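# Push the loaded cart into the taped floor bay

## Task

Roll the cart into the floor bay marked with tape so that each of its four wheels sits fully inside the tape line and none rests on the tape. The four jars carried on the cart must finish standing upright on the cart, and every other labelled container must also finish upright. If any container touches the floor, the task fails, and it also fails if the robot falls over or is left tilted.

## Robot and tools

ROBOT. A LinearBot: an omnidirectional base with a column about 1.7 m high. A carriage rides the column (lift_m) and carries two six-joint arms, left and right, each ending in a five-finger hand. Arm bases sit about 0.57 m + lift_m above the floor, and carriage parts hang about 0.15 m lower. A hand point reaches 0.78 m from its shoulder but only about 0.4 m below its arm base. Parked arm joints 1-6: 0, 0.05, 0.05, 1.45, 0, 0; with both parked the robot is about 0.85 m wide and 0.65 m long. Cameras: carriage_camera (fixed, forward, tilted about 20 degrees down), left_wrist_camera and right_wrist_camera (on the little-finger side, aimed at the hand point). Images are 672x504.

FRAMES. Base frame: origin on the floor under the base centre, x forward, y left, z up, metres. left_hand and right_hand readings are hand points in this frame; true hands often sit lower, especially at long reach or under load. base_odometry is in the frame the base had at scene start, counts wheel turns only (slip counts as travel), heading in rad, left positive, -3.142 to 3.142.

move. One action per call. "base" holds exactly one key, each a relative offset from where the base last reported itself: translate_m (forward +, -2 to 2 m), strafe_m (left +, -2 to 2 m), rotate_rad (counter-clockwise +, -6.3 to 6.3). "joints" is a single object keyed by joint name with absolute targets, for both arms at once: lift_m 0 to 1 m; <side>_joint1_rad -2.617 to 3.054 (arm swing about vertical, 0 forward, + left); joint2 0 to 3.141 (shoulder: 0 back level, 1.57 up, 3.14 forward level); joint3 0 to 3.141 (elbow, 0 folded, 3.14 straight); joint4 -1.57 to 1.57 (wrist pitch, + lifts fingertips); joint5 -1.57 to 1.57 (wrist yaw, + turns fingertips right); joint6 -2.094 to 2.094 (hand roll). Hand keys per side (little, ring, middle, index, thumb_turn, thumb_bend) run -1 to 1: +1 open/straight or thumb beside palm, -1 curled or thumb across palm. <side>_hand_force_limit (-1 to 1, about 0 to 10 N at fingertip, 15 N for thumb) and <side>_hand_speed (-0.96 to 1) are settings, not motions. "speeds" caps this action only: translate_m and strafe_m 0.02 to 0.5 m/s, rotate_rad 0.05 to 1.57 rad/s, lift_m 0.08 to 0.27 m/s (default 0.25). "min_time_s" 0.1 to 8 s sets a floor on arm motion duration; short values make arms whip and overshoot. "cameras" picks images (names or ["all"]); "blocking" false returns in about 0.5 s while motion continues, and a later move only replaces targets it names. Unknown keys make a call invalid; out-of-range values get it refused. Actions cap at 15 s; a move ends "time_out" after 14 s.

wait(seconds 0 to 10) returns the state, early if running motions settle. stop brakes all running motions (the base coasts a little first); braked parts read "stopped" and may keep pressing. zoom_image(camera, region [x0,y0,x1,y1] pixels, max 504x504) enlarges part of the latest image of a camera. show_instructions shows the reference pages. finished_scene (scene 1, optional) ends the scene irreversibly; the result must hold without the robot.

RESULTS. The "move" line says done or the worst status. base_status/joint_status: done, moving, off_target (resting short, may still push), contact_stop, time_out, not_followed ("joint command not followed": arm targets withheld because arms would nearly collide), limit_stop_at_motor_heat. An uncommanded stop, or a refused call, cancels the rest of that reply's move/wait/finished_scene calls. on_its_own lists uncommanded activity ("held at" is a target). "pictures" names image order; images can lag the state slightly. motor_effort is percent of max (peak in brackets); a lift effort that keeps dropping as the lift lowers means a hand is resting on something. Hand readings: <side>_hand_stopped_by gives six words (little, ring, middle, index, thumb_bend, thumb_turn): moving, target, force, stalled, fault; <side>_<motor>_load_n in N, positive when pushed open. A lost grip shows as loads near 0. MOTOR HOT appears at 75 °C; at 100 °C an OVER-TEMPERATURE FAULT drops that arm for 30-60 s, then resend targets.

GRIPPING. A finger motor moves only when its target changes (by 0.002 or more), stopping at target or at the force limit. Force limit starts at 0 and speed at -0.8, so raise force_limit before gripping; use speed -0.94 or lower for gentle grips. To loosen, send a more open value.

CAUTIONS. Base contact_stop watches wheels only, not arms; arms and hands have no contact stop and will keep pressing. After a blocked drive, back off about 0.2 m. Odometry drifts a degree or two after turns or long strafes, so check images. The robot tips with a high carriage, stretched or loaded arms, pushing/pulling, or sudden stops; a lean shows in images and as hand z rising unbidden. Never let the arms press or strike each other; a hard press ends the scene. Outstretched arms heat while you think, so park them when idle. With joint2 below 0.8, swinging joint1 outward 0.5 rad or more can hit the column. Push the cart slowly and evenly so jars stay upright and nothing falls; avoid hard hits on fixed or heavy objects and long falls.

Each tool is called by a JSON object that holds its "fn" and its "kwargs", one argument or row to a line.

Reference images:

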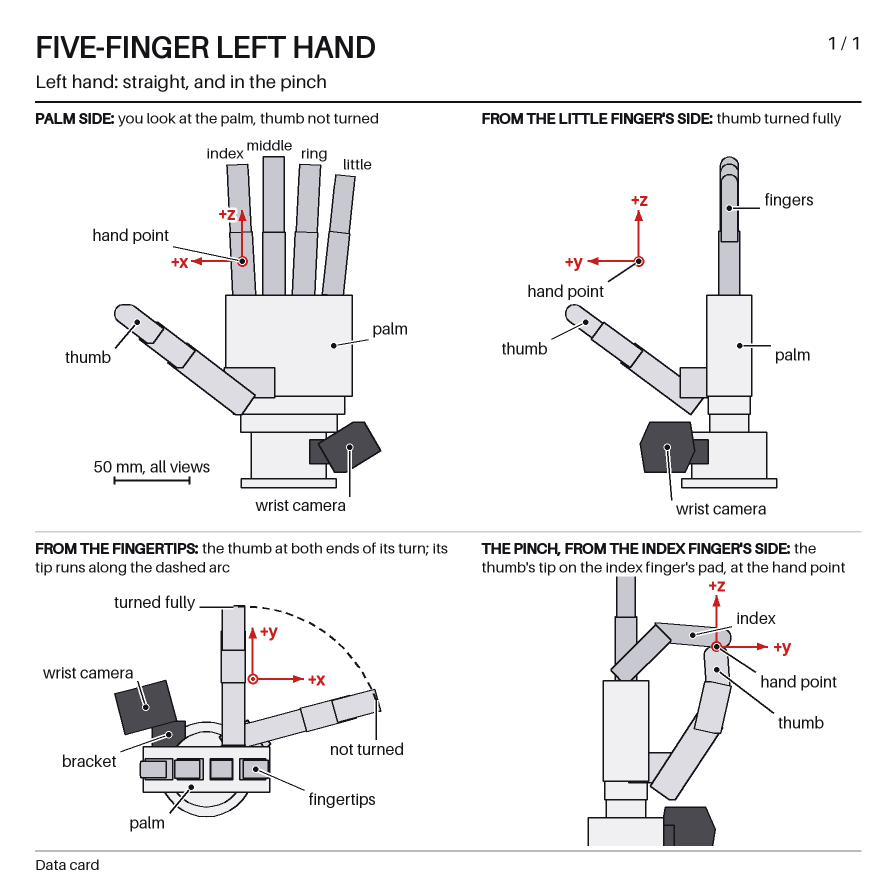

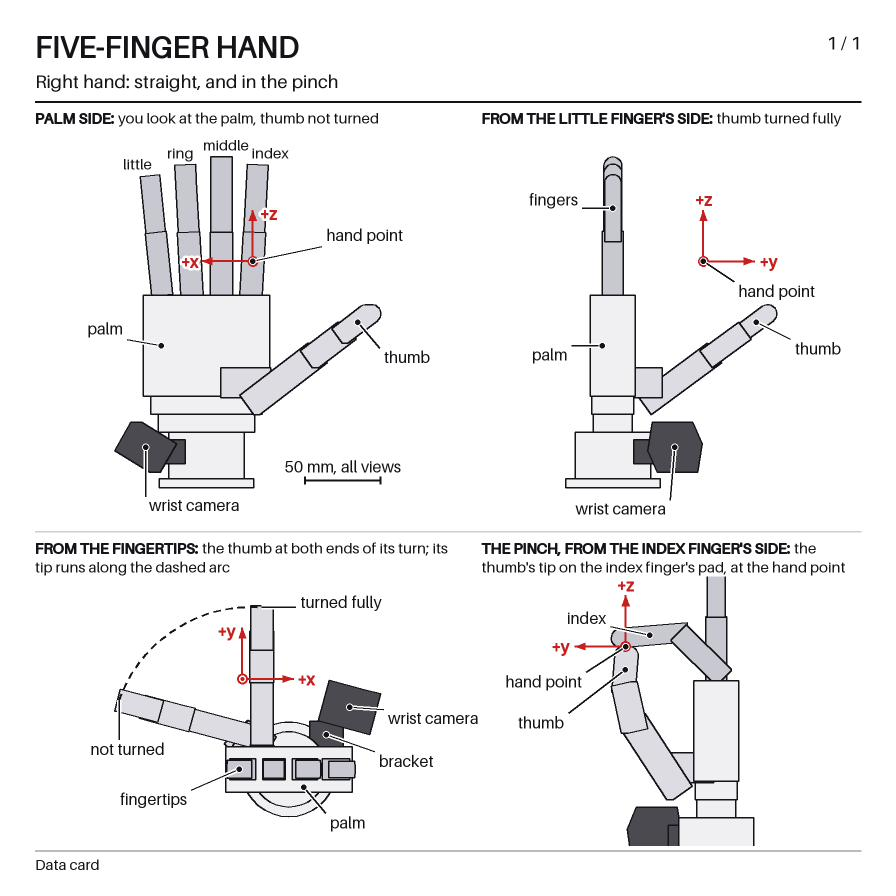

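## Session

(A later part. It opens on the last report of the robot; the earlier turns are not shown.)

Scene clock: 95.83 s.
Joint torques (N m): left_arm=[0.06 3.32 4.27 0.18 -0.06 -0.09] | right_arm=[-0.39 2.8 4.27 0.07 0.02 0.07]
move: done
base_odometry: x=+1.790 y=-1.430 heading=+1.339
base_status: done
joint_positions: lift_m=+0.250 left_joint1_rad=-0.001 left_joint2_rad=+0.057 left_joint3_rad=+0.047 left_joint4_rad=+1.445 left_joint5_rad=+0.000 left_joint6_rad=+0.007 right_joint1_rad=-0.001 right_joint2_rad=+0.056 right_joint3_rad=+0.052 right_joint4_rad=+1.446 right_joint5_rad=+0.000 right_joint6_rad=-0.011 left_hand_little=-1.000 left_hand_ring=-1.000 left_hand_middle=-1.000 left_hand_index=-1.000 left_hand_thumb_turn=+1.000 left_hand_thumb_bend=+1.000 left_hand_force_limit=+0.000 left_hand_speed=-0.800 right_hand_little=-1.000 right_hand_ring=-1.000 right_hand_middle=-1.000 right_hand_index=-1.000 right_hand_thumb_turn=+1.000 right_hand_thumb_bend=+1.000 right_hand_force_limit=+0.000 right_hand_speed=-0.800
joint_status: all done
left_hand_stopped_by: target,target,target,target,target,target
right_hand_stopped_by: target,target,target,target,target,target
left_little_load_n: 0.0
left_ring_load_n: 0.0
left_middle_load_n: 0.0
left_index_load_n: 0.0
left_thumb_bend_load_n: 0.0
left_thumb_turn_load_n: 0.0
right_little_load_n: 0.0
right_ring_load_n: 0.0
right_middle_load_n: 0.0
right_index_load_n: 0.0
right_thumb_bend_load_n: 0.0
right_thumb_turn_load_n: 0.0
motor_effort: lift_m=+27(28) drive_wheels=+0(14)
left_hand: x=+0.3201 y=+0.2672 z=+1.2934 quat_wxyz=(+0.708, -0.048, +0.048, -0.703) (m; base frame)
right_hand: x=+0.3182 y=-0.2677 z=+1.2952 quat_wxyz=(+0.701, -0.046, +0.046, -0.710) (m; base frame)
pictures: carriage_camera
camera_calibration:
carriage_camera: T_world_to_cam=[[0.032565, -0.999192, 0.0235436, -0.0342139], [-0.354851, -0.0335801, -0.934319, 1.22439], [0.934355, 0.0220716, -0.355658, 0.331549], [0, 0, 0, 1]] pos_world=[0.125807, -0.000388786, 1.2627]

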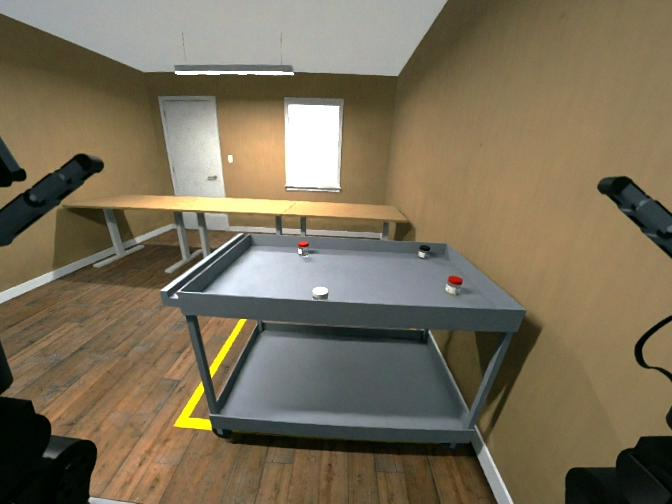

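{"fn": "move", "kwargs": {
  "base": {"translate_m": -0.17},
  "joints": {"lift_m": 0.1},
  "speeds": {"translate_m": 0.2}
}}

{"fn": "move", "kwargs": {
  "joints": {"left_joint2_rad":2.22,"left_joint3_rad":1.06,"left_joint4_rad":1.15,"right_joint2_rad":2.22,"right_joint3_rad":1.06,"right_joint4_rad":1.15},
  "min_time_s": 3,
  "cameras": ["all"]
}}

Scene clock: 108.30 s.
Joint torques (N m): left_arm=[0.06 3.3 4.36 0.17 -0.05 -0.1] | right_arm=[-0.4 2.76 4.3 0.03 0.01 0.07]
move: done
base_odometry: x=+1.751 y=-1.596 heading=+1.339
base_status: done
joint_positions: lift_m=+0.100 left_joint1_rad=-0.001 left_joint2_rad=+0.057 left_joint3_rad=+0.047 left_joint4_rad=+1.446 left_joint5_rad=+0.000 left_joint6_rad=+0.007 right_joint1_rad=-0.001 right_joint2_rad=+0.056 right_joint3_rad=+0.052 right_joint4_rad=+1.447 right_joint5_rad=+0.000 right_joint6_rad=-0.011 left_hand_little=-1.000 left_hand_ring=-1.000 left_hand_middle=-1.000 left_hand_index=-1.000 left_hand_thumb_turn=+1.000 left_hand_thumb_bend=+1.000 left_hand_force_limit=+0.000 left_hand_speed=-0.800 right_hand_little=-1.000 right_hand_ring=-1.000 right_hand_middle=-1.000 right_hand_index=-1.000 right_hand_thumb_turn=+1.000 right_hand_thumb_bend=+1.000 right_hand_force_limit=+0.000 right_hand_speed=-0.800
joint_status: all done
left_hand_stopped_by: target,target,target,target,target,target
right_hand_stopped_by: target,target,target,target,target,target
left_little_load_n: 0.0
left_ring_load_n: 0.0
left_middle_load_n: 0.0
left_index_load_n: 0.0
left_thumb_bend_load_n: 0.0
left_thumb_turn_load_n: 0.0
right_little_load_n: 0.0
right_ring_load_n: 0.0
right_middle_load_n: 0.0
right_index_load_n: 0.0
right_thumb_bend_load_n: 0.0
right_thumb_turn_load_n: 0.0
motor_effort: lift_m=+27(28) drive_wheels=-1(11)
left_hand: x=+0.3196 y=+0.2672 z=+1.1435 quat_wxyz=(+0.708, -0.047, +0.048, -0.703) (m; base frame)
right_hand: x=+0.3177 y=-0.2677 z=+1.1453 quat_wxyz=(+0.701, -0.045, +0.045, -0.710) (m; base frame)
pictures: none

Scene clock: 111.60 s.
Joint torques (N m): left_arm=[0.06 -9.03 5.72 1.93 -0.07 -0.1] | right_arm=[-0.39 -7.1 6.46 2 0.01 0.07]
move: done
base_odometry: x=+1.751 y=-1.596 heading=+1.339
base_status: not commanded
joint_positions: lift_m=+0.100 left_joint1_rad=-0.001 left_joint2_rad=+2.204 left_joint3_rad=+1.037 left_joint4_rad=+1.149 left_joint5_rad=+0.000 left_joint6_rad=+0.007 right_joint1_rad=-0.001 right_joint2_rad=+2.206 right_joint3_rad=+1.033 right_joint4_rad=+1.153 right_joint5_rad=+0.000 right_joint6_rad=-0.011 left_hand_little=-1.000 left_hand_ring=-1.000 left_hand_middle=-1.000 left_hand_index=-1.000 left_hand_thumb_turn=+1.000 left_hand_thumb_bend=+1.000 left_hand_force_limit=+0.000 left_hand_speed=-0.800 right_hand_little=-1.000 right_hand_ring=-1.000 right_hand_middle=-1.000 right_hand_index=-1.000 right_hand_thumb_turn=+1.000 right_hand_thumb_bend=+1.000 right_hand_force_limit=+0.000 right_hand_speed=-0.800
joint_status: all done
left_hand_stopped_by: target,target,target,target,target,target
right_hand_stopped_by: target,target,target,target,target,target
left_little_load_n: 0.0
left_ring_load_n: 0.0
left_middle_load_n: -0.5
left_index_load_n: 0.0
left_thumb_bend_load_n: 0.0
left_thumb_turn_load_n: 0.0
right_little_load_n: 0.0
right_ring_load_n: 0.0
right_middle_load_n: 0.0
right_index_load_n: 0.0
right_thumb_bend_load_n: 0.0
right_thumb_turn_load_n: 0.0
motor_effort: lift_m=+27(28) drive_wheels=+2(5)
left_hand: x=+0.8166 y=+0.2669 z=+0.7591 quat_wxyz=(+0.497, -0.503, +0.506, -0.494) (m; base frame)
right_hand: x=+0.8157 y=-0.2684 z=+0.7570 quat_wxyz=(+0.492, -0.507, +0.503, -0.498) (m; base frame)
pictures: carriage_camera, left_wrist_camera, right_wrist_camera
camera_calibration:
carriage_camera: T_world_to_cam=[[0.032565, -0.999192, 0.0235436, -0.0306824], [-0.354851, -0.0335801, -0.934319, 1.08425], [0.934355, 0.0220716, -0.355658, 0.278201], [0, 0, 0, 1]] pos_world=[0.125807, -0.000388786, 1.1127]
left_wrist_camera: T_world_to_cam=[[0.0252046, -0.286977, 0.957606, -0.67656], [-0.531729, -0.815015, -0.230249, 0.822949], [0.84654, -0.503383, -0.173136, -0.307807], [0, 0, 0, 1]] pos_world=[0.715209, 0.321614, 0.784069]
right_wrist_camera: T_world_to_cam=[[0.000303054, -0.282386, -0.959301, 0.64575], [-0.472816, 0.845258, -0.248965, 0.80761], [0.881161, 0.453648, -0.13326, -0.382753], [0, 0, 0, 1]] pos_world=[0.718922, -0.326653, 0.769529]

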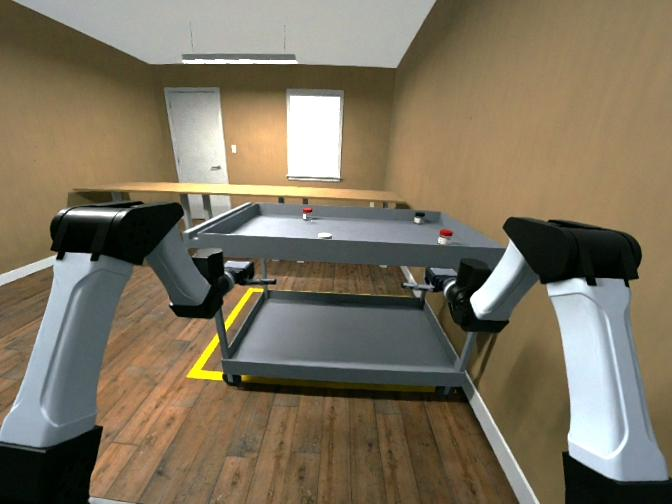

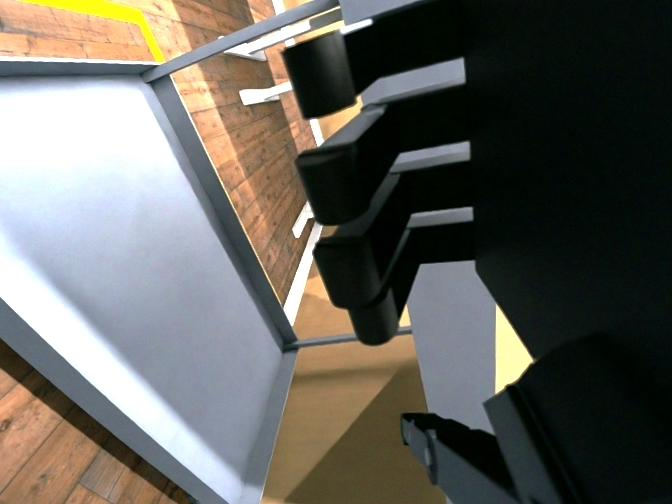

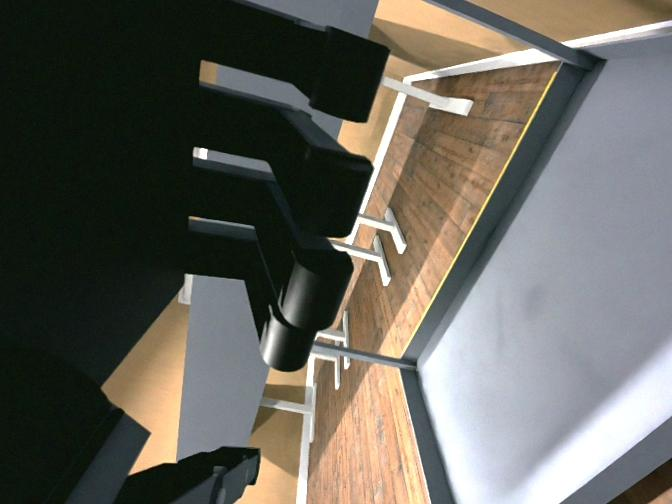

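{"fn": "move", "kwargs": {
  "base": {"translate_m": 0.11},
  "speeds": {"translate_m": 0.1},
  "cameras": ["all"]
}}

{"fn": "zoom_image", "kwargs": {
  "camera": "carriage_camera",
  "region": [140, 160, 540, 500]
}}

Scene clock: 116.30 s.
Joint torques (N m): left_arm=[0.09 -9.02 5.78 1.93 -0.08 -0.09] | right_arm=[-0.36 -7.06 6.45 2 0.01 0.07]
move: done
base_odometry: x=+1.777 y=-1.489 heading=+1.339
base_status: done
joint_positions: lift_m=+0.100 left_joint1_rad=-0.001 left_joint2_rad=+2.204 left_joint3_rad=+1.037 left_joint4_rad=+1.149 left_joint5_rad=+0.000 left_joint6_rad=+0.007 right_joint1_rad=-0.001 right_joint2_rad=+2.206 right_joint3_rad=+1.033 right_joint4_rad=+1.152 right_joint5_rad=+0.000 right_joint6_rad=-0.011 left_hand_little=-1.000 left_hand_ring=-1.000 left_hand_middle=-1.000 left_hand_index=-1.000 left_hand_thumb_turn=+1.000 left_hand_thumb_bend=+1.000 left_hand_force_limit=+0.000 left_hand_speed=-0.800 right_hand_little=-1.000 right_hand_ring=-1.000 right_hand_middle=-1.000 right_hand_index=-1.000 right_hand_thumb_turn=+1.000 right_hand_thumb_bend=+1.000 right_hand_force_limit=+0.000 right_hand_speed=-0.800
joint_status: not commanded
left_hand_stopped_by: target,target,target,target,target,target
right_hand_stopped_by: target,target,target,target,target,target
left_little_load_n: 0.0
left_ring_load_n: 0.0
left_middle_load_n: 0.0
left_index_load_n: 0.0
left_thumb_bend_load_n: 0.0
left_thumb_turn_load_n: 0.0
right_little_load_n: 0.0
right_ring_load_n: 0.0
right_middle_load_n: 0.0
right_index_load_n: 0.0
right_thumb_bend_load_n: 0.0
right_thumb_turn_load_n: 0.0
motor_effort: lift_m=+28(28) drive_wheels=-3(12)
left_hand: x=+0.8166 y=+0.2669 z=+0.7589 quat_wxyz=(+0.497, -0.503, +0.506, -0.494) (m; base frame)
right_hand: x=+0.8157 y=-0.2684 z=+0.7568 quat_wxyz=(+0.491, -0.508, +0.503, -0.498) (m; base frame)
pictures: carriage_camera, left_wrist_camera, right_wrist_camera
camera_calibration:
carriage_camera: T_world_to_cam=[[0.032565, -0.999192, 0.0235436, -0.0306824], [-0.354851, -0.0335801, -0.934319, 1.08425], [0.934355, 0.0220716, -0.355658, 0.278201], [0, 0, 0, 1]] pos_world=[0.125807, -0.000388786, 1.1127]
left_wrist_camera: T_world_to_cam=[[0.0255505, -0.286968, 0.957599, -0.67671], [-0.531827, -0.815008, -0.230047, 0.822836], [0.846468, -0.503399, -0.173441, -0.30753], [0, 0, 0, 1]] pos_world=[0.715211, 0.321614, 0.78397]
right_wrist_camera: T_world_to_cam=[[-0.000424991, -0.282445, -0.959283, 0.646144], [-0.473012, 0.845239, -0.248657, 0.807434], [0.881056, 0.453647, -0.133959, -0.382063], [0, 0, 0, 1]] pos_world=[0.71882, -0.326653, 0.769428]

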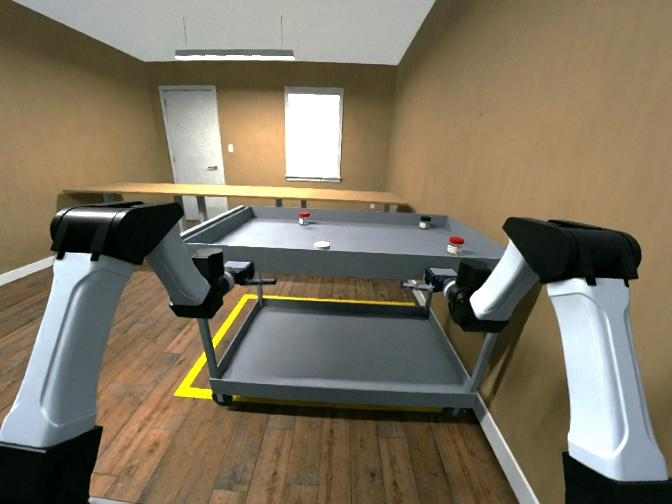

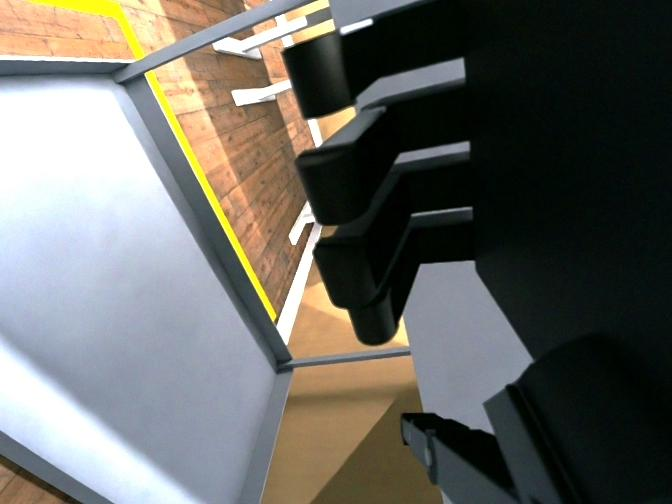

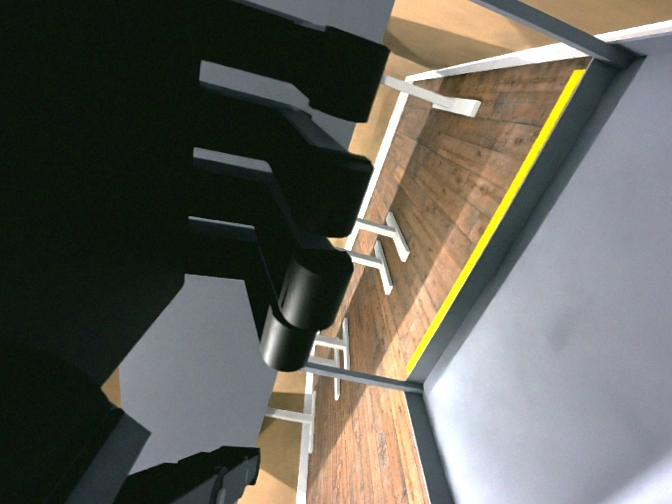

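Scaled by 1.260 from the camera's 672x504 image, which has a finer 960x720 frame.

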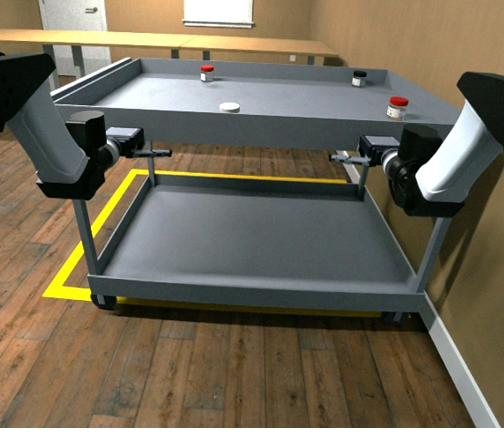

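{"fn": "move", "kwargs": {
  "joints": {"lift_m": 0.12}
}}

{"fn": "move", "kwargs": {
  "base": {"translate_m": 0.08},
  "speeds": {"translate_m": 0.06},
  "cameras": ["carriage_camera"]
}}

{"fn": "zoom_image", "kwargs": {
  "camera": "carriage_camera",
  "region": [140, 160, 540, 500]
}}

Scene clock: 119.63 s.
Joint torques (N m): left_arm=[0.05 -9.76 5.15 2 -0.07 -0.1] | right_arm=[-0.39 -7.82 5.83 2.11 0.01 0.07]
move: done
base_odometry: x=+1.777 y=-1.489 heading=+1.339
base_status: not commanded
joint_positions: lift_m=+0.120 left_joint1_rad=-0.001 left_joint2_rad=+2.211 left_joint3_rad=+1.045 left_joint4_rad=+1.142 left_joint5_rad=+0.000 left_joint6_rad=+0.007 right_joint1_rad=-0.001 right_joint2_rad=+2.213 right_joint3_rad=+1.041 right_joint4_rad=+1.143 right_joint5_rad=+0.000 right_joint6_rad=-0.011 left_hand_little=-1.000 left_hand_ring=-1.000 left_hand_middle=-1.000 left_hand_index=-1.000 left_hand_thumb_turn=+1.000 left_hand_thumb_bend=+1.000 left_hand_force_limit=+0.000 left_hand_speed=-0.800 right_hand_little=-1.000 right_hand_ring=-1.000 right_hand_middle=-1.000 right_hand_index=-1.000 right_hand_thumb_turn=+1.000 right_hand_thumb_bend=+1.000 right_hand_force_limit=+0.000 right_hand_speed=-0.800
joint_status: all done
left_hand_stopped_by: target,target,target,target,target,target
right_hand_stopped_by: target,target,target,target,target,target
left_little_load_n: 0.0
left_ring_load_n: 0.0
left_middle_load_n: 0.0
left_index_load_n: 0.0
left_thumb_bend_load_n: 0.0
left_thumb_turn_load_n: 0.0
right_little_load_n: 0.0
right_ring_load_n: 0.0
right_middle_load_n: 0.0
right_index_load_n: 0.0
right_thumb_bend_load_n: 0.0
right_thumb_turn_load_n: -0.5
motor_effort: lift_m=+29(37) drive_wheels=-9(9)
left_hand: x=+0.8178 y=+0.2669 z=+0.7759 quat_wxyz=(+0.496, -0.504, +0.508, -0.492) (m; base frame)
right_hand: x=+0.8168 y=-0.2684 z=+0.7737 quat_wxyz=(+0.490, -0.510, +0.505, -0.496) (m; base frame)
pictures: none

Scene clock: 121.63 s.
Joint torques (N m): left_arm=[0.06 -9.83 5.09 1.99 -0.06 -0.09] | right_arm=[-0.9 -7.84 6.45 2.11 0.09 -0.03]
move: done
base_odometry: x=+1.795 y=-1.411 heading=+1.338
base_status: done
joint_positions: lift_m=+0.120 left_joint1_rad=-0.001 left_joint2_rad=+2.211 left_joint3_rad=+1.045 left_joint4_rad=+1.140 left_joint5_rad=+0.000 left_joint6_rad=+0.007 right_joint1_rad=+0.005 right_joint2_rad=+2.213 right_joint3_rad=+1.033 right_joint4_rad=+1.148 right_joint5_rad=-0.009 right_joint6_rad=-0.003 left_hand_little=-1.000 left_hand_ring=-1.000 left_hand_middle=-1.000 left_hand_index=-1.000 left_hand_thumb_turn=+1.000 left_hand_thumb_bend=+1.000 left_hand_force_limit=+0.000 left_hand_speed=-0.800 right_hand_little=-1.000 right_hand_ring=-1.000 right_hand_middle=-1.000 right_hand_index=-1.000 right_hand_thumb_turn=+1.000 right_hand_thumb_bend=+1.000 right_hand_force_limit=+0.000 right_hand_speed=-0.800
joint_status: not commanded
left_hand_stopped_by: target,target,target,target,target,target
right_hand_stopped_by: target,target,target,target,target,target
left_little_load_n: -0.5
left_ring_load_n: 0.0
left_middle_load_n: 0.0
left_index_load_n: 0.0
left_thumb_bend_load_n: 0.0
left_thumb_turn_load_n: 0.0
right_little_load_n: 0.0
right_ring_load_n: 0.0
right_middle_load_n: 0.0
right_index_load_n: 0.0
right_thumb_bend_load_n: 0.0
right_thumb_turn_load_n: 0.0
motor_effort: lift_m=+29(30) drive_wheels=-5(22)
left_hand: x=+0.8176 y=+0.2669 z=+0.7754 quat_wxyz=(+0.495, -0.505, +0.509, -0.492) (m; base frame)
right_hand: x=+0.8143 y=-0.2620 z=+0.7716 quat_wxyz=(+0.495, -0.512, +0.504, -0.489) (m; base frame)
pictures: carriage_camera
camera_calibration:
carriage_camera: T_world_to_cam=[[0.032565, -0.999192, 0.0235436, -0.0311485], [-0.354851, -0.0335801, -0.934319, 1.10275], [0.934355, 0.0220716, -0.355658, 0.285243], [0, 0, 0, 1]] pos_world=[0.125807, -0.000388786, 1.1325]

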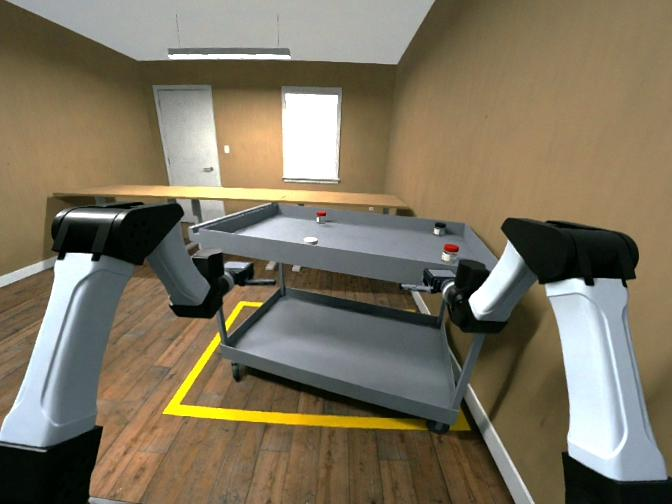

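Scaled by 1.260 from the camera's 672x504 image, which has a finer 960x720 frame.

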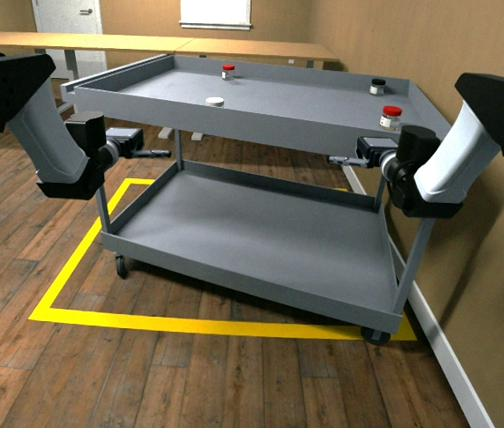

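{"fn": "move", "kwargs": {
  "base": {"translate_m": -0.1},
  "speeds": {"translate_m": 0.1},
  "cameras": ["carriage_camera"]
}}

{"fn": "move", "kwargs": {
  "joints": {"left_joint2_rad":0.05,"left_joint3_rad":0.05,"left_joint4_rad":1.45,"right_joint2_rad":0.05,"right_joint3_rad":0.05,"right_joint4_rad":1.45,"right_joint1_rad":0,"left_joint1_rad":0,"lift_m":0.5},
  "min_time_s": 2.5,
  "cameras": ["carriage_camera"]
}}

Scene clock: 134.73 s.
Joint torques (N m): left_arm=[0.06 -9.84 5.16 2 -0.07 -0.1] | right_arm=[-0.88 -7.71 6.38 2.04 0.09 -0.02]
move: done
base_odometry: x=+1.772 y=-1.508 heading=+1.338
base_status: done
joint_positions: lift_m=+0.120 left_joint1_rad=-0.001 left_joint2_rad=+2.211 left_joint3_rad=+1.045 left_joint4_rad=+1.140 left_joint5_rad=+0.000 left_joint6_rad=+0.007 right_joint1_rad=+0.005 right_joint2_rad=+2.213 right_joint3_rad=+1.033 right_joint4_rad=+1.147 right_joint5_rad=-0.008 right_joint6_rad=-0.003 left_hand_little=-1.000 left_hand_ring=-1.000 left_hand_middle=-1.000 left_hand_index=-1.000 left_hand_thumb_turn=+1.000 left_hand_thumb_bend=+1.000 left_hand_force_limit=+0.000 left_hand_speed=-0.800 right_hand_little=-1.000 right_hand_ring=-1.000 right_hand_middle=-1.000 right_hand_index=-1.000 right_hand_thumb_turn=+1.000 right_hand_thumb_bend=+1.000 right_hand_force_limit=+0.000 right_hand_speed=-0.800
joint_status: not commanded
left_hand_stopped_by: target,target,target,target,target,target
right_hand_stopped_by: target,target,target,target,target,target
left_little_load_n: 0.0
left_ring_load_n: 0.0
left_middle_load_n: 0.0
left_index_load_n: 0.0
left_thumb_bend_load_n: 0.0
left_thumb_turn_load_n: 0.0
right_little_load_n: 0.0
right_ring_load_n: 0.0
right_middle_load_n: 0.0
right_index_load_n: 0.0
right_thumb_bend_load_n: 0.0
right_thumb_turn_load_n: -0.5
motor_effort: lift_m=+30(30) drive_wheels=-2(15)
left_hand: x=+0.8176 y=+0.2669 z=+0.7754 quat_wxyz=(+0.495, -0.505, +0.509, -0.492) (m; base frame)
right_hand: x=+0.8146 y=-0.2623 z=+0.7718 quat_wxyz=(+0.494, -0.512, +0.504, -0.489) (m; base frame)
pictures: carriage_camera
camera_calibration:
carriage_camera: T_world_to_cam=[[0.032565, -0.999192, 0.0235436, -0.0311485], [-0.354851, -0.0335801, -0.934319, 1.10275], [0.934355, 0.0220716, -0.355658, 0.285243], [0, 0, 0, 1]] pos_world=[0.125807, -0.000388786, 1.1325]

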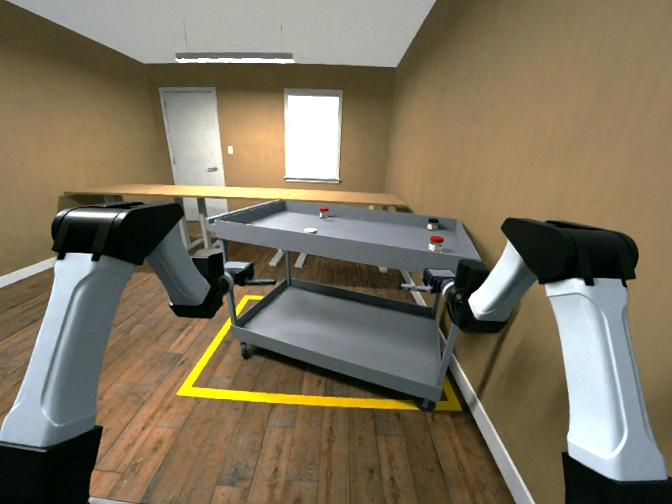

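Scene clock: 137.53 s.
Joint torques (N m): left_arm=[0.05 2.95 3.75 0.3 -0.06 -0.09] | right_arm=[-0.91 2.47 3.81 0.2 0.1 -0.03]
move: done
base_odometry: x=+1.772 y=-1.508 heading=+1.338
base_status: not commanded
joint_positions: lift_m=+0.500 left_joint1_rad=-0.001 left_joint2_rad=+0.060 left_joint3_rad=+0.053 left_joint4_rad=+1.434 left_joint5_rad=+0.000 left_joint6_rad=+0.007 right_joint1_rad=+0.005 right_joint2_rad=+0.059 right_joint3_rad=+0.058 right_joint4_rad=+1.432 right_joint5_rad=-0.007 right_joint6_rad=-0.003 left_hand_little=-1.000 left_hand_ring=-1.000 left_hand_middle=-1.000 left_hand_index=-1.000 left_hand_thumb_turn=+1.000 left_hand_thumb_bend=+1.000 left_hand_force_limit=+0.000 left_hand_speed=-0.800 right_hand_little=-1.000 right_hand_ring=-1.000 right_hand_middle=-1.000 right_hand_index=-1.000 right_hand_thumb_turn=+1.000 right_hand_thumb_bend=+1.000 right_hand_force_limit=+0.000 right_hand_speed=-0.800
joint_status: all done
left_hand_stopped_by: target,target,target,target,target,target
right_hand_stopped_by: target,target,target,target,target,target
left_little_load_n: 0.0
left_ring_load_n: 0.0
left_middle_load_n: 0.0
left_index_load_n: 0.0
left_thumb_bend_load_n: 0.0
left_thumb_turn_load_n: 0.0
right_little_load_n: 0.0
right_ring_load_n: 0.0
right_middle_load_n: 0.0
right_index_load_n: 0.0
right_thumb_bend_load_n: 0.0
right_thumb_turn_load_n: 0.0
motor_effort: lift_m=+30(37) drive_wheels=+2(6)
left_hand: x=+0.3218 y=+0.2672 z=+1.5441 quat_wxyz=(+0.708, -0.051, +0.051, -0.703) (m; base frame)
right_hand: x=+0.3202 y=-0.2651 z=+1.5453 quat_wxyz=(+0.706, -0.052, +0.047, -0.704) (m; base frame)
pictures: carriage_camera
camera_calibration:
carriage_camera: T_world_to_cam=[[0.032565, -0.999192, 0.0235436, -0.0400951], [-0.354851, -0.0335801, -0.934319, 1.45779], [0.934355, 0.0220716, -0.355658, 0.420393], [0, 0, 0, 1]] pos_world=[0.125807, -0.000388786, 1.5125]

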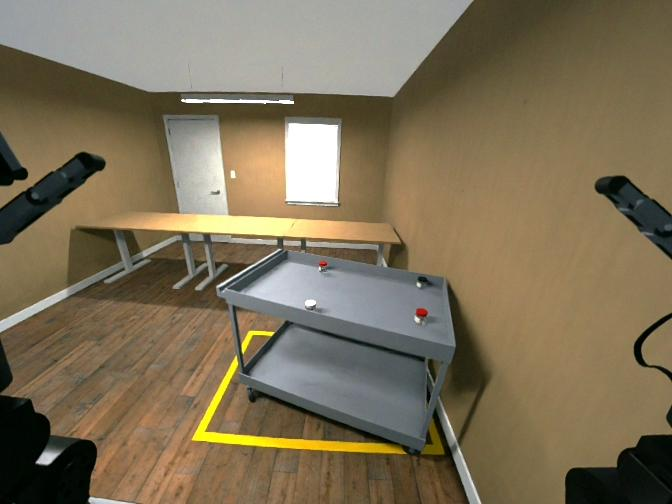

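{"fn": "zoom_image", "kwargs": {
  "camera": "carriage_camera",
  "region": [180, 220, 480, 480]
}}

Scaled by 1.680 from the camera's 672x504 image, which has a finer 960x720 frame.

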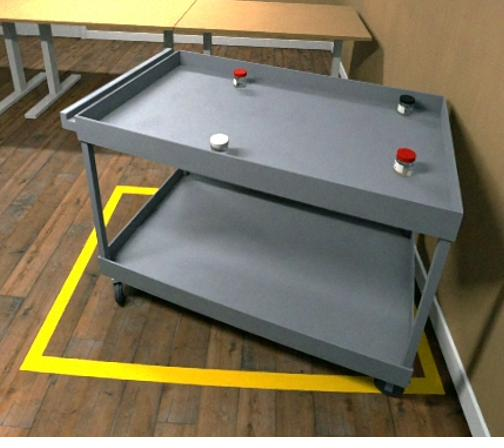

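{"fn": "move", "kwargs": {
  "base": {"translate_m": 0.5},
  "speeds": {"translate_m": 0.25},
  "cameras": ["carriage_camera"]
}}

{"fn": "move", "kwargs": {
  "base": {"strafe_m": 1.45},
  "speeds": {"strafe_m": 0.25},
  "cameras": ["carriage_camera"]
}}

Scene clock: 159.63 s.
Joint torques (N m): left_arm=[0.05 2.96 3.75 0.21 -0.06 -0.09] | right_arm=[-0.92 2.33 3.7 0.11 0.09 -0.03]
move: done
base_odometry: x=+1.888 y=-1.022 heading=+1.338
base_status: done
joint_positions: lift_m=+0.500 left_joint1_rad=-0.001 left_joint2_rad=+0.060 left_joint3_rad=+0.053 left_joint4_rad=+1.441 left_joint5_rad=+0.000 left_joint6_rad=+0.007 right_joint1_rad=+0.005 right_joint2_rad=+0.059 right_joint3_rad=+0.058 right_joint4_rad=+1.440 right_joint5_rad=-0.006 right_joint6_rad=-0.003 left_hand_little=-1.000 left_hand_ring=-1.000 left_hand_middle=-1.000 left_hand_index=-1.000 left_hand_thumb_turn=+1.000 left_hand_thumb_bend=+1.000 left_hand_force_limit=+0.000 left_hand_speed=-0.800 right_hand_little=-1.000 right_hand_ring=-1.000 right_hand_middle=-1.000 right_hand_index=-1.000 right_hand_thumb_turn=+1.000 right_hand_thumb_bend=+1.000 right_hand_force_limit=+0.000 right_hand_speed=-0.800
joint_status: not commanded
left_hand_stopped_by: target,target,target,target,target,target
right_hand_stopped_by: target,target,target,target,target,target
left_little_load_n: 0.0
left_ring_load_n: 0.0
left_middle_load_n: 0.0
left_index_load_n: 0.0
left_thumb_bend_load_n: 0.0
left_thumb_turn_load_n: 0.0
right_little_load_n: 0.0
right_ring_load_n: 0.0
right_middle_load_n: 0.0
right_index_load_n: 0.0
right_thumb_bend_load_n: 0.0
right_thumb_turn_load_n: 0.0
motor_effort: lift_m=+30(30) drive_wheels=-2(16)
left_hand: x=+0.3202 y=+0.2672 z=+1.5447 quat_wxyz=(+0.708, -0.048, +0.048, -0.703) (m; base frame)
right_hand: x=+0.3182 y=-0.2652 z=+1.5461 quat_wxyz=(+0.707, -0.049, +0.044, -0.705) (m; base frame)
pictures: carriage_camera
camera_calibration:
carriage_camera: T_world_to_cam=[[0.032565, -0.999192, 0.0235436, -0.0400951], [-0.354851, -0.0335801, -0.934319, 1.45779], [0.934355, 0.0220716, -0.355658, 0.420393], [0, 0, 0, 1]] pos_world=[0.125807, -0.000388786, 1.5125]

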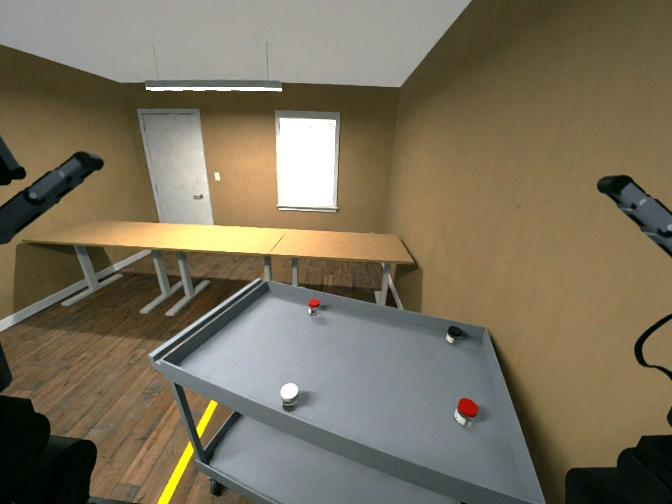

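Scene clock: 166.73 s.
Joint torques (N m): left_arm=[0.03 2.96 3.77 0.23 -0.07 -0.09] | right_arm=[-0.92 2.5 3.79 0.1 0.07 -0.03]
move: done
base_odometry: x=+0.478 y=-0.686 heading=+1.337
base_status: done
joint_positions: lift_m=+0.500 left_joint1_rad=-0.001 left_joint2_rad=+0.060 left_joint3_rad=+0.053 left_joint4_rad=+1.441 left_joint5_rad=+0.000 left_joint6_rad=+0.007 right_joint1_rad=+0.005 right_joint2_rad=+0.059 right_joint3_rad=+0.058 right_joint4_rad=+1.440 right_joint5_rad=-0.004 right_joint6_rad=-0.003 left_hand_little=-1.000 left_hand_ring=-1.000 left_hand_middle=-1.000 left_hand_index=-1.000 left_hand_thumb_turn=+1.000 left_hand_thumb_bend=+1.000 left_hand_force_limit=+0.000 left_hand_speed=-0.800 right_hand_little=-1.000 right_hand_ring=-1.000 right_hand_middle=-1.000 right_hand_index=-1.000 right_hand_thumb_turn=+1.000 right_hand_thumb_bend=+1.000 right_hand_force_limit=+0.000 right_hand_speed=-0.800
joint_status: not commanded
left_hand_stopped_by: target,target,target,target,target,target
right_hand_stopped_by: target,target,target,target,target,target
left_little_load_n: 0.0
left_ring_load_n: 0.0
left_middle_load_n: 0.0
left_index_load_n: 0.0
left_thumb_bend_load_n: 0.0
left_thumb_turn_load_n: 0.0
right_little_load_n: 0.0
right_ring_load_n: 0.0
right_middle_load_n: 0.0
right_index_load_n: 0.0
right_thumb_bend_load_n: 0.0
right_thumb_turn_load_n: 0.0
motor_effort: lift_m=+30(31) drive_wheels=-4(15)
left_hand: x=+0.3202 y=+0.2671 z=+1.5446 quat_wxyz=(+0.708, -0.048, +0.049, -0.703) (m; base frame)
right_hand: x=+0.3182 y=-0.2656 z=+1.5461 quat_wxyz=(+0.706, -0.048, +0.045, -0.705) (m; base frame)
pictures: carriage_camera
camera_calibration:
carriage_camera: T_world_to_cam=[[0.032565, -0.999192, 0.0235436, -0.0400951], [-0.354851, -0.0335801, -0.934319, 1.45779], [0.934355, 0.0220716, -0.355658, 0.420393], [0, 0, 0, 1]] pos_world=[0.125807, -0.000388786, 1.5125]

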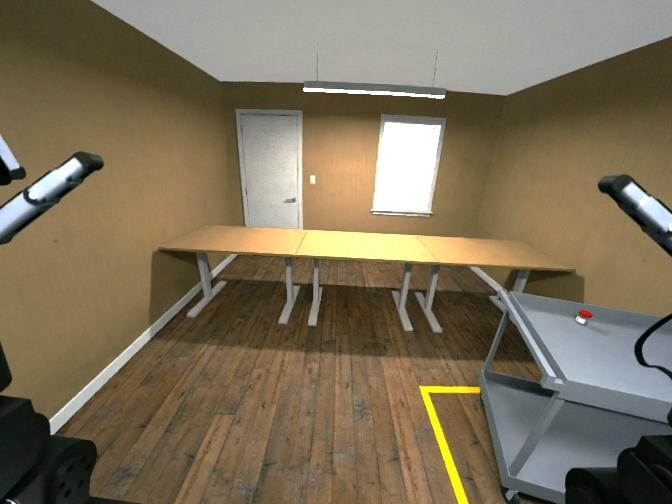

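{"fn": "move", "kwargs": {
  "base": {"translate_m": 0.79},
  "speeds": {"translate_m": 0.35}
}}

{"fn": "move", "kwargs": {
  "base": {"rotate_rad": -1.571},
  "speeds": {"rotate_rad": 0.7},
  "cameras": ["carriage_camera"]
}}

{"fn": "zoom_image", "kwargs": {
  "camera": "carriage_camera",
  "region": [120, 220, 500, 500]
}}

Scene clock: 172.20 s.
Joint torques (N m): left_arm=[0.06 2.95 3.71 0.21 -0.06 -0.09] | right_arm=[-0.87 2.41 3.82 0.08 0.07 -0.03]
move: done
base_odometry: x=+0.660 y=+0.083 heading=+1.338
base_status: done
joint_positions: lift_m=+0.500 left_joint1_rad=-0.001 left_joint2_rad=+0.060 left_joint3_rad=+0.053 left_joint4_rad=+1.441 left_joint5_rad=+0.000 left_joint6_rad=+0.007 right_joint1_rad=+0.005 right_joint2_rad=+0.059 right_joint3_rad=+0.058 right_joint4_rad=+1.443 right_joint5_rad=-0.004 right_joint6_rad=-0.003 left_hand_little=-1.000 left_hand_ring=-1.000 left_hand_middle=-1.000 left_hand_index=-1.000 left_hand_thumb_turn=+1.000 left_hand_thumb_bend=+1.000 left_hand_force_limit=+0.000 left_hand_speed=-0.800 right_hand_little=-1.000 right_hand_ring=-1.000 right_hand_middle=-1.000 right_hand_index=-1.000 right_hand_thumb_turn=+1.000 right_hand_thumb_bend=+1.000 right_hand_force_limit=+0.000 right_hand_speed=-0.800
joint_status: not commanded
left_hand_stopped_by: target,target,target,target,target,target
right_hand_stopped_by: target,target,target,target,target,target
left_little_load_n: 0.0
left_ring_load_n: 0.0
left_middle_load_n: 0.0
left_index_load_n: 0.0
left_thumb_bend_load_n: 0.0
left_thumb_turn_load_n: 0.0
right_little_load_n: 0.0
right_ring_load_n: 0.0
right_middle_load_n: 0.0
right_index_load_n: 0.0
right_thumb_bend_load_n: 0.0
right_thumb_turn_load_n: 0.0
motor_effort: lift_m=+30(31) drive_wheels=-5(16)
left_hand: x=+0.3201 y=+0.2671 z=+1.5447 quat_wxyz=(+0.708, -0.048, +0.049, -0.703) (m; base frame)
right_hand: x=+0.3176 y=-0.2656 z=+1.5464 quat_wxyz=(+0.706, -0.047, +0.044, -0.705) (m; base frame)
pictures: none

Scene clock: 175.63 s.
Joint torques (N m): left_arm=[0.06 2.96 3.74 0.23 -0.07 -0.09] | right_arm=[-0.85 2.5 3.78 0.06 0.07 -0.04]
move: done
base_odometry: x=+0.660 y=+0.083 heading=-0.233
base_status: done
joint_positions: lift_m=+0.500 left_joint1_rad=-0.001 left_joint2_rad=+0.060 left_joint3_rad=+0.053 left_joint4_rad=+1.441 left_joint5_rad=+0.000 left_joint6_rad=+0.007 right_joint1_rad=+0.005 right_joint2_rad=+0.059 right_joint3_rad=+0.058 right_joint4_rad=+1.443 right_joint5_rad=-0.004 right_joint6_rad=-0.003 left_hand_little=-1.000 left_hand_ring=-1.000 left_hand_middle=-1.000 left_hand_index=-1.000 left_hand_thumb_turn=+1.000 left_hand_thumb_bend=+1.000 left_hand_force_limit=+0.000 left_hand_speed=-0.800 right_hand_little=-1.000 right_hand_ring=-1.000 right_hand_middle=-1.000 right_hand_index=-1.000 right_hand_thumb_turn=+1.000 right_hand_thumb_bend=+1.000 right_hand_force_limit=+0.000 right_hand_speed=-0.800
joint_status: not commanded
left_hand_stopped_by: target,target,target,target,target,target
right_hand_stopped_by: target,target,target,target,target,target
left_little_load_n: 0.0
left_ring_load_n: 0.0
left_middle_load_n: 0.0
left_index_load_n: 0.0
left_thumb_bend_load_n: 0.0
left_thumb_turn_load_n: 0.0
right_little_load_n: 0.0
right_ring_load_n: 0.0
right_middle_load_n: 0.0
right_index_load_n: 0.0
right_thumb_bend_load_n: 0.0
right_thumb_turn_load_n: 0.0
motor_effort: lift_m=+30(31) drive_wheels=+5(19)
left_hand: x=+0.3201 y=+0.2671 z=+1.5447 quat_wxyz=(+0.708, -0.048, +0.049, -0.703) (m; base frame)
right_hand: x=+0.3175 y=-0.2656 z=+1.5464 quat_wxyz=(+0.706, -0.047, +0.044, -0.705) (m; base frame)
pictures: carriage_camera
camera_calibration:
carriage_camera: T_world_to_cam=[[0.032565, -0.999192, 0.0235436, -0.0400951], [-0.354851, -0.0335801, -0.934319, 1.45779], [0.934355, 0.0220716, -0.355658, 0.420393], [0, 0, 0, 1]] pos_world=[0.125807, -0.000388786, 1.5125]

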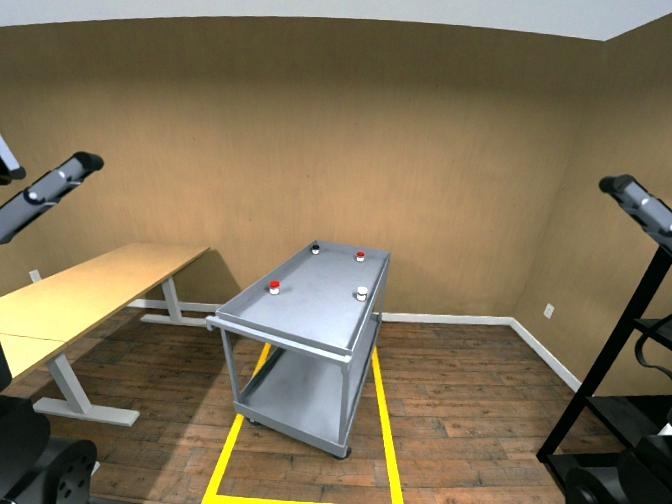

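Scaled by 1.326 from the camera's 672x504 image, which has a finer 960x720 frame.

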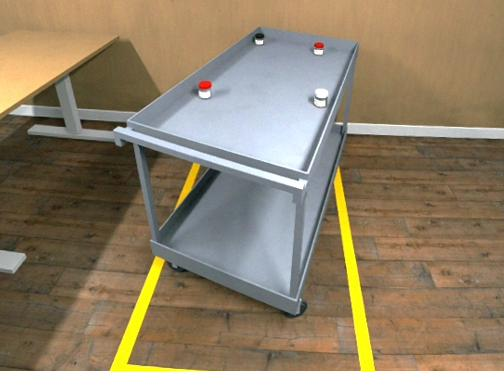

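{"fn": "move", "kwargs": {
  "joints": {"lift_m":0.25,"left_joint2_rad":2.22,"left_joint3_rad":1.06,"left_joint4_rad":1.15,"left_hand_speed":-0.3,"left_hand_little":1,"left_hand_ring":1,"left_hand_middle":0,"left_hand_index":0,"left_hand_thumb_turn":-1,"left_hand_thumb_bend":1},
  "min_time_s": 3,
  "cameras": ["all"]
}}

{"fn": "zoom_image", "kwargs": {
  "camera": "carriage_camera",
  "region": [120, 200, 400, 440]
}}

Scene clock: 187.93 s.
Joint torques (N m): left_arm=[0.05 -9.06 5.76 1.95 -0.07 -0.08] | right_arm=[-0.87 2.7 4.21 0.08 0.06 -0.03]
move: done
base_odometry: x=+0.660 y=+0.083 heading=-0.233
base_status: not commanded
joint_positions: lift_m=+0.250 left_joint1_rad=-0.001 left_joint2_rad=+2.204 left_joint3_rad=+1.037 left_joint4_rad=+1.149 left_joint5_rad=+0.000 left_joint6_rad=+0.007 right_joint1_rad=+0.005 right_joint2_rad=+0.057 right_joint3_rad=+0.053 right_joint4_rad=+1.443 right_joint5_rad=-0.004 right_joint6_rad=-0.003 left_hand_little=+1.000 left_hand_ring=+1.000 left_hand_middle=+0.000 left_hand_index=+0.000 left_hand_thumb_turn=-1.000 left_hand_thumb_bend=+1.000 left_hand_force_limit=+0.000 left_hand_speed=-0.300 right_hand_little=-1.000 right_hand_ring=-1.000 right_hand_middle=-1.000 right_hand_index=-1.000 right_hand_thumb_turn=+1.000 right_hand_thumb_bend=+1.000 right_hand_force_limit=+0.000 right_hand_speed=-0.800
joint_status: all done
left_hand_stopped_by: target,target,target,target,target,target
right_hand_stopped_by: target,target,target,target,target,target
left_little_load_n: 0.0
left_ring_load_n: 0.0
left_middle_load_n: 0.0
left_index_load_n: 0.0
left_thumb_bend_load_n: 0.0
left_thumb_turn_load_n: 0.0
right_little_load_n: 0.0
right_ring_load_n: 0.0
right_middle_load_n: 0.0
right_index_load_n: 0.0
right_thumb_bend_load_n: 0.0
right_thumb_turn_load_n: 0.0
motor_effort: lift_m=+27(28) drive_wheels=+7(10)
left_hand: x=+0.8166 y=+0.2668 z=+0.9091 quat_wxyz=(+0.497, -0.502, +0.507, -0.494) (m; base frame)
right_hand: x=+0.3183 y=-0.2656 z=+1.2950 quat_wxyz=(+0.706, -0.048, +0.045, -0.705) (m; base frame)
pictures: carriage_camera, left_wrist_camera, right_wrist_camera
camera_calibration:
carriage_camera: T_world_to_cam=[[0.032565, -0.999192, 0.0235436, -0.0342139], [-0.354851, -0.0335801, -0.934319, 1.22439], [0.934355, 0.0220716, -0.355658, 0.331549], [0, 0, 0, 1]] pos_world=[0.125807, -0.000388786, 1.2627]
left_wrist_camera: T_world_to_cam=[[0.0249724, -0.286989, 0.957608, -0.820064], [-0.532395, -0.814582, -0.230241, 0.857787], [0.846127, -0.504077, -0.173133, -0.281454], [0, 0, 0, 1]] pos_world=[0.715307, 0.321515, 0.934069]
right_wrist_camera: T_world_to_cam=[[0.957276, -0.269506, -0.104825, -0.244945], [0.183071, 0.845417, -0.501752, 0.822668], [0.223846, 0.461125, 0.858637, -0.947274], [0, 0, 0, 1]] pos_world=[0.295918, -0.324701, 1.20046]

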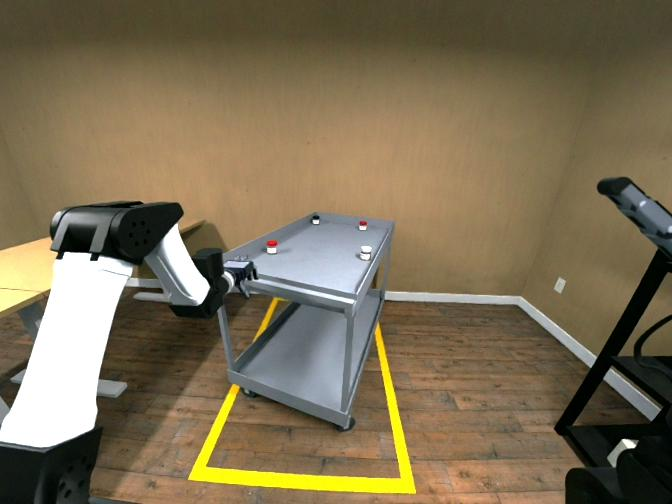

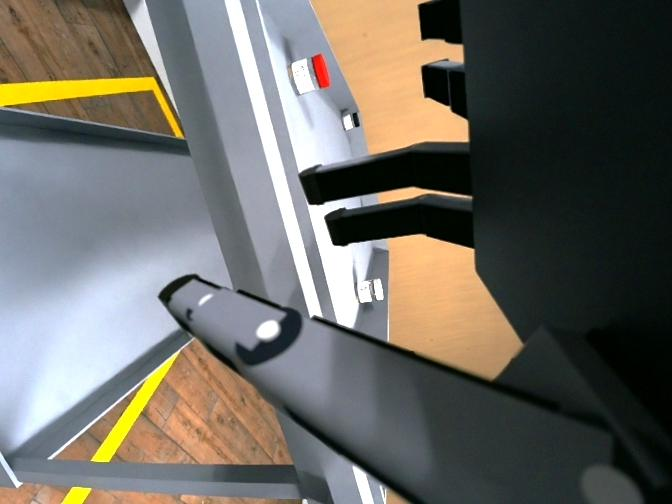

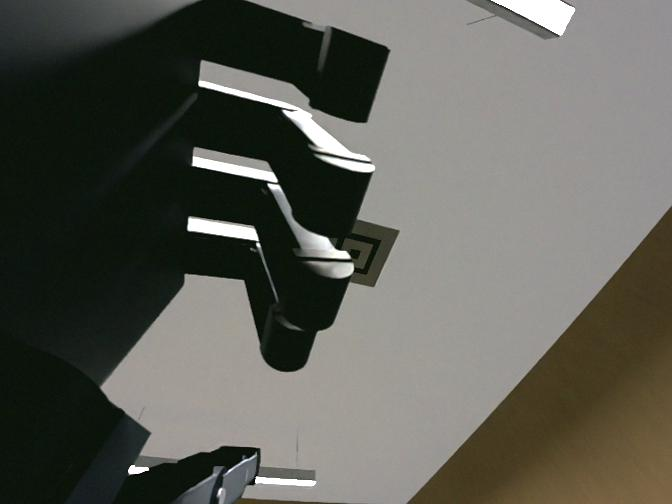

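Scaled by 1.800 from the camera's 672x504 image, which has a finer 960x720 frame.

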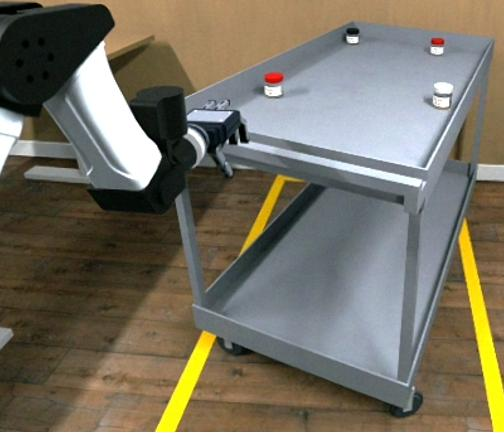

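{"fn": "zoom_image", "kwargs": {
  "camera": "left_wrist_camera",
  "region": [120, 0, 480, 504]
}}

{"fn": "zoom_image", "kwargs": {
  "camera": "carriage_camera",
  "region": [210, 230, 370, 340]
}}

Scaled by 1.000.

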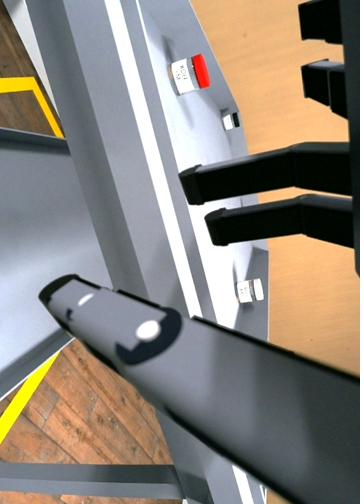

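Scaled by 3.150 from the camera's 672x504 image, which has a finer 960x720 frame.

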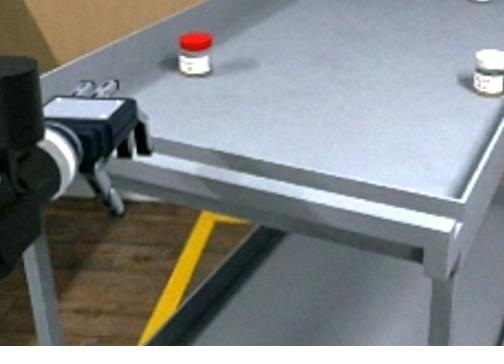

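{"fn": "zoom_image", "kwargs": {
  "camera": "left_wrist_camera",
  "region": [200, 0, 400, 150]
}}

{"fn": "zoom_image", "kwargs": {
  "camera": "left_wrist_camera",
  "region": [220, 380, 400, 504]
}}

Scaled by 2.520 from the camera's 672x504 image, which has a finer 960x720 frame.

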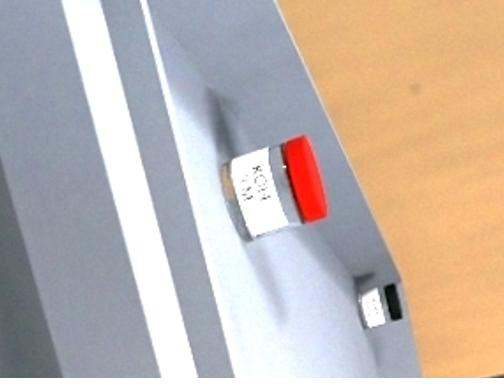

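Scaled by 2.800 from the camera's 672x504 image, which has a finer 960x720 frame.

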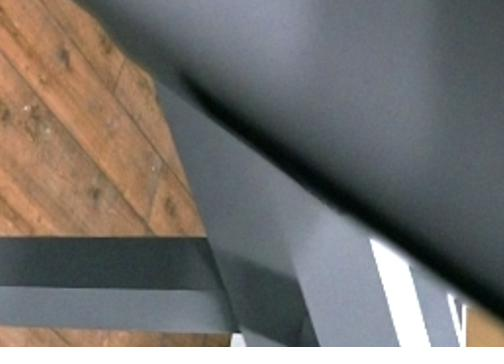

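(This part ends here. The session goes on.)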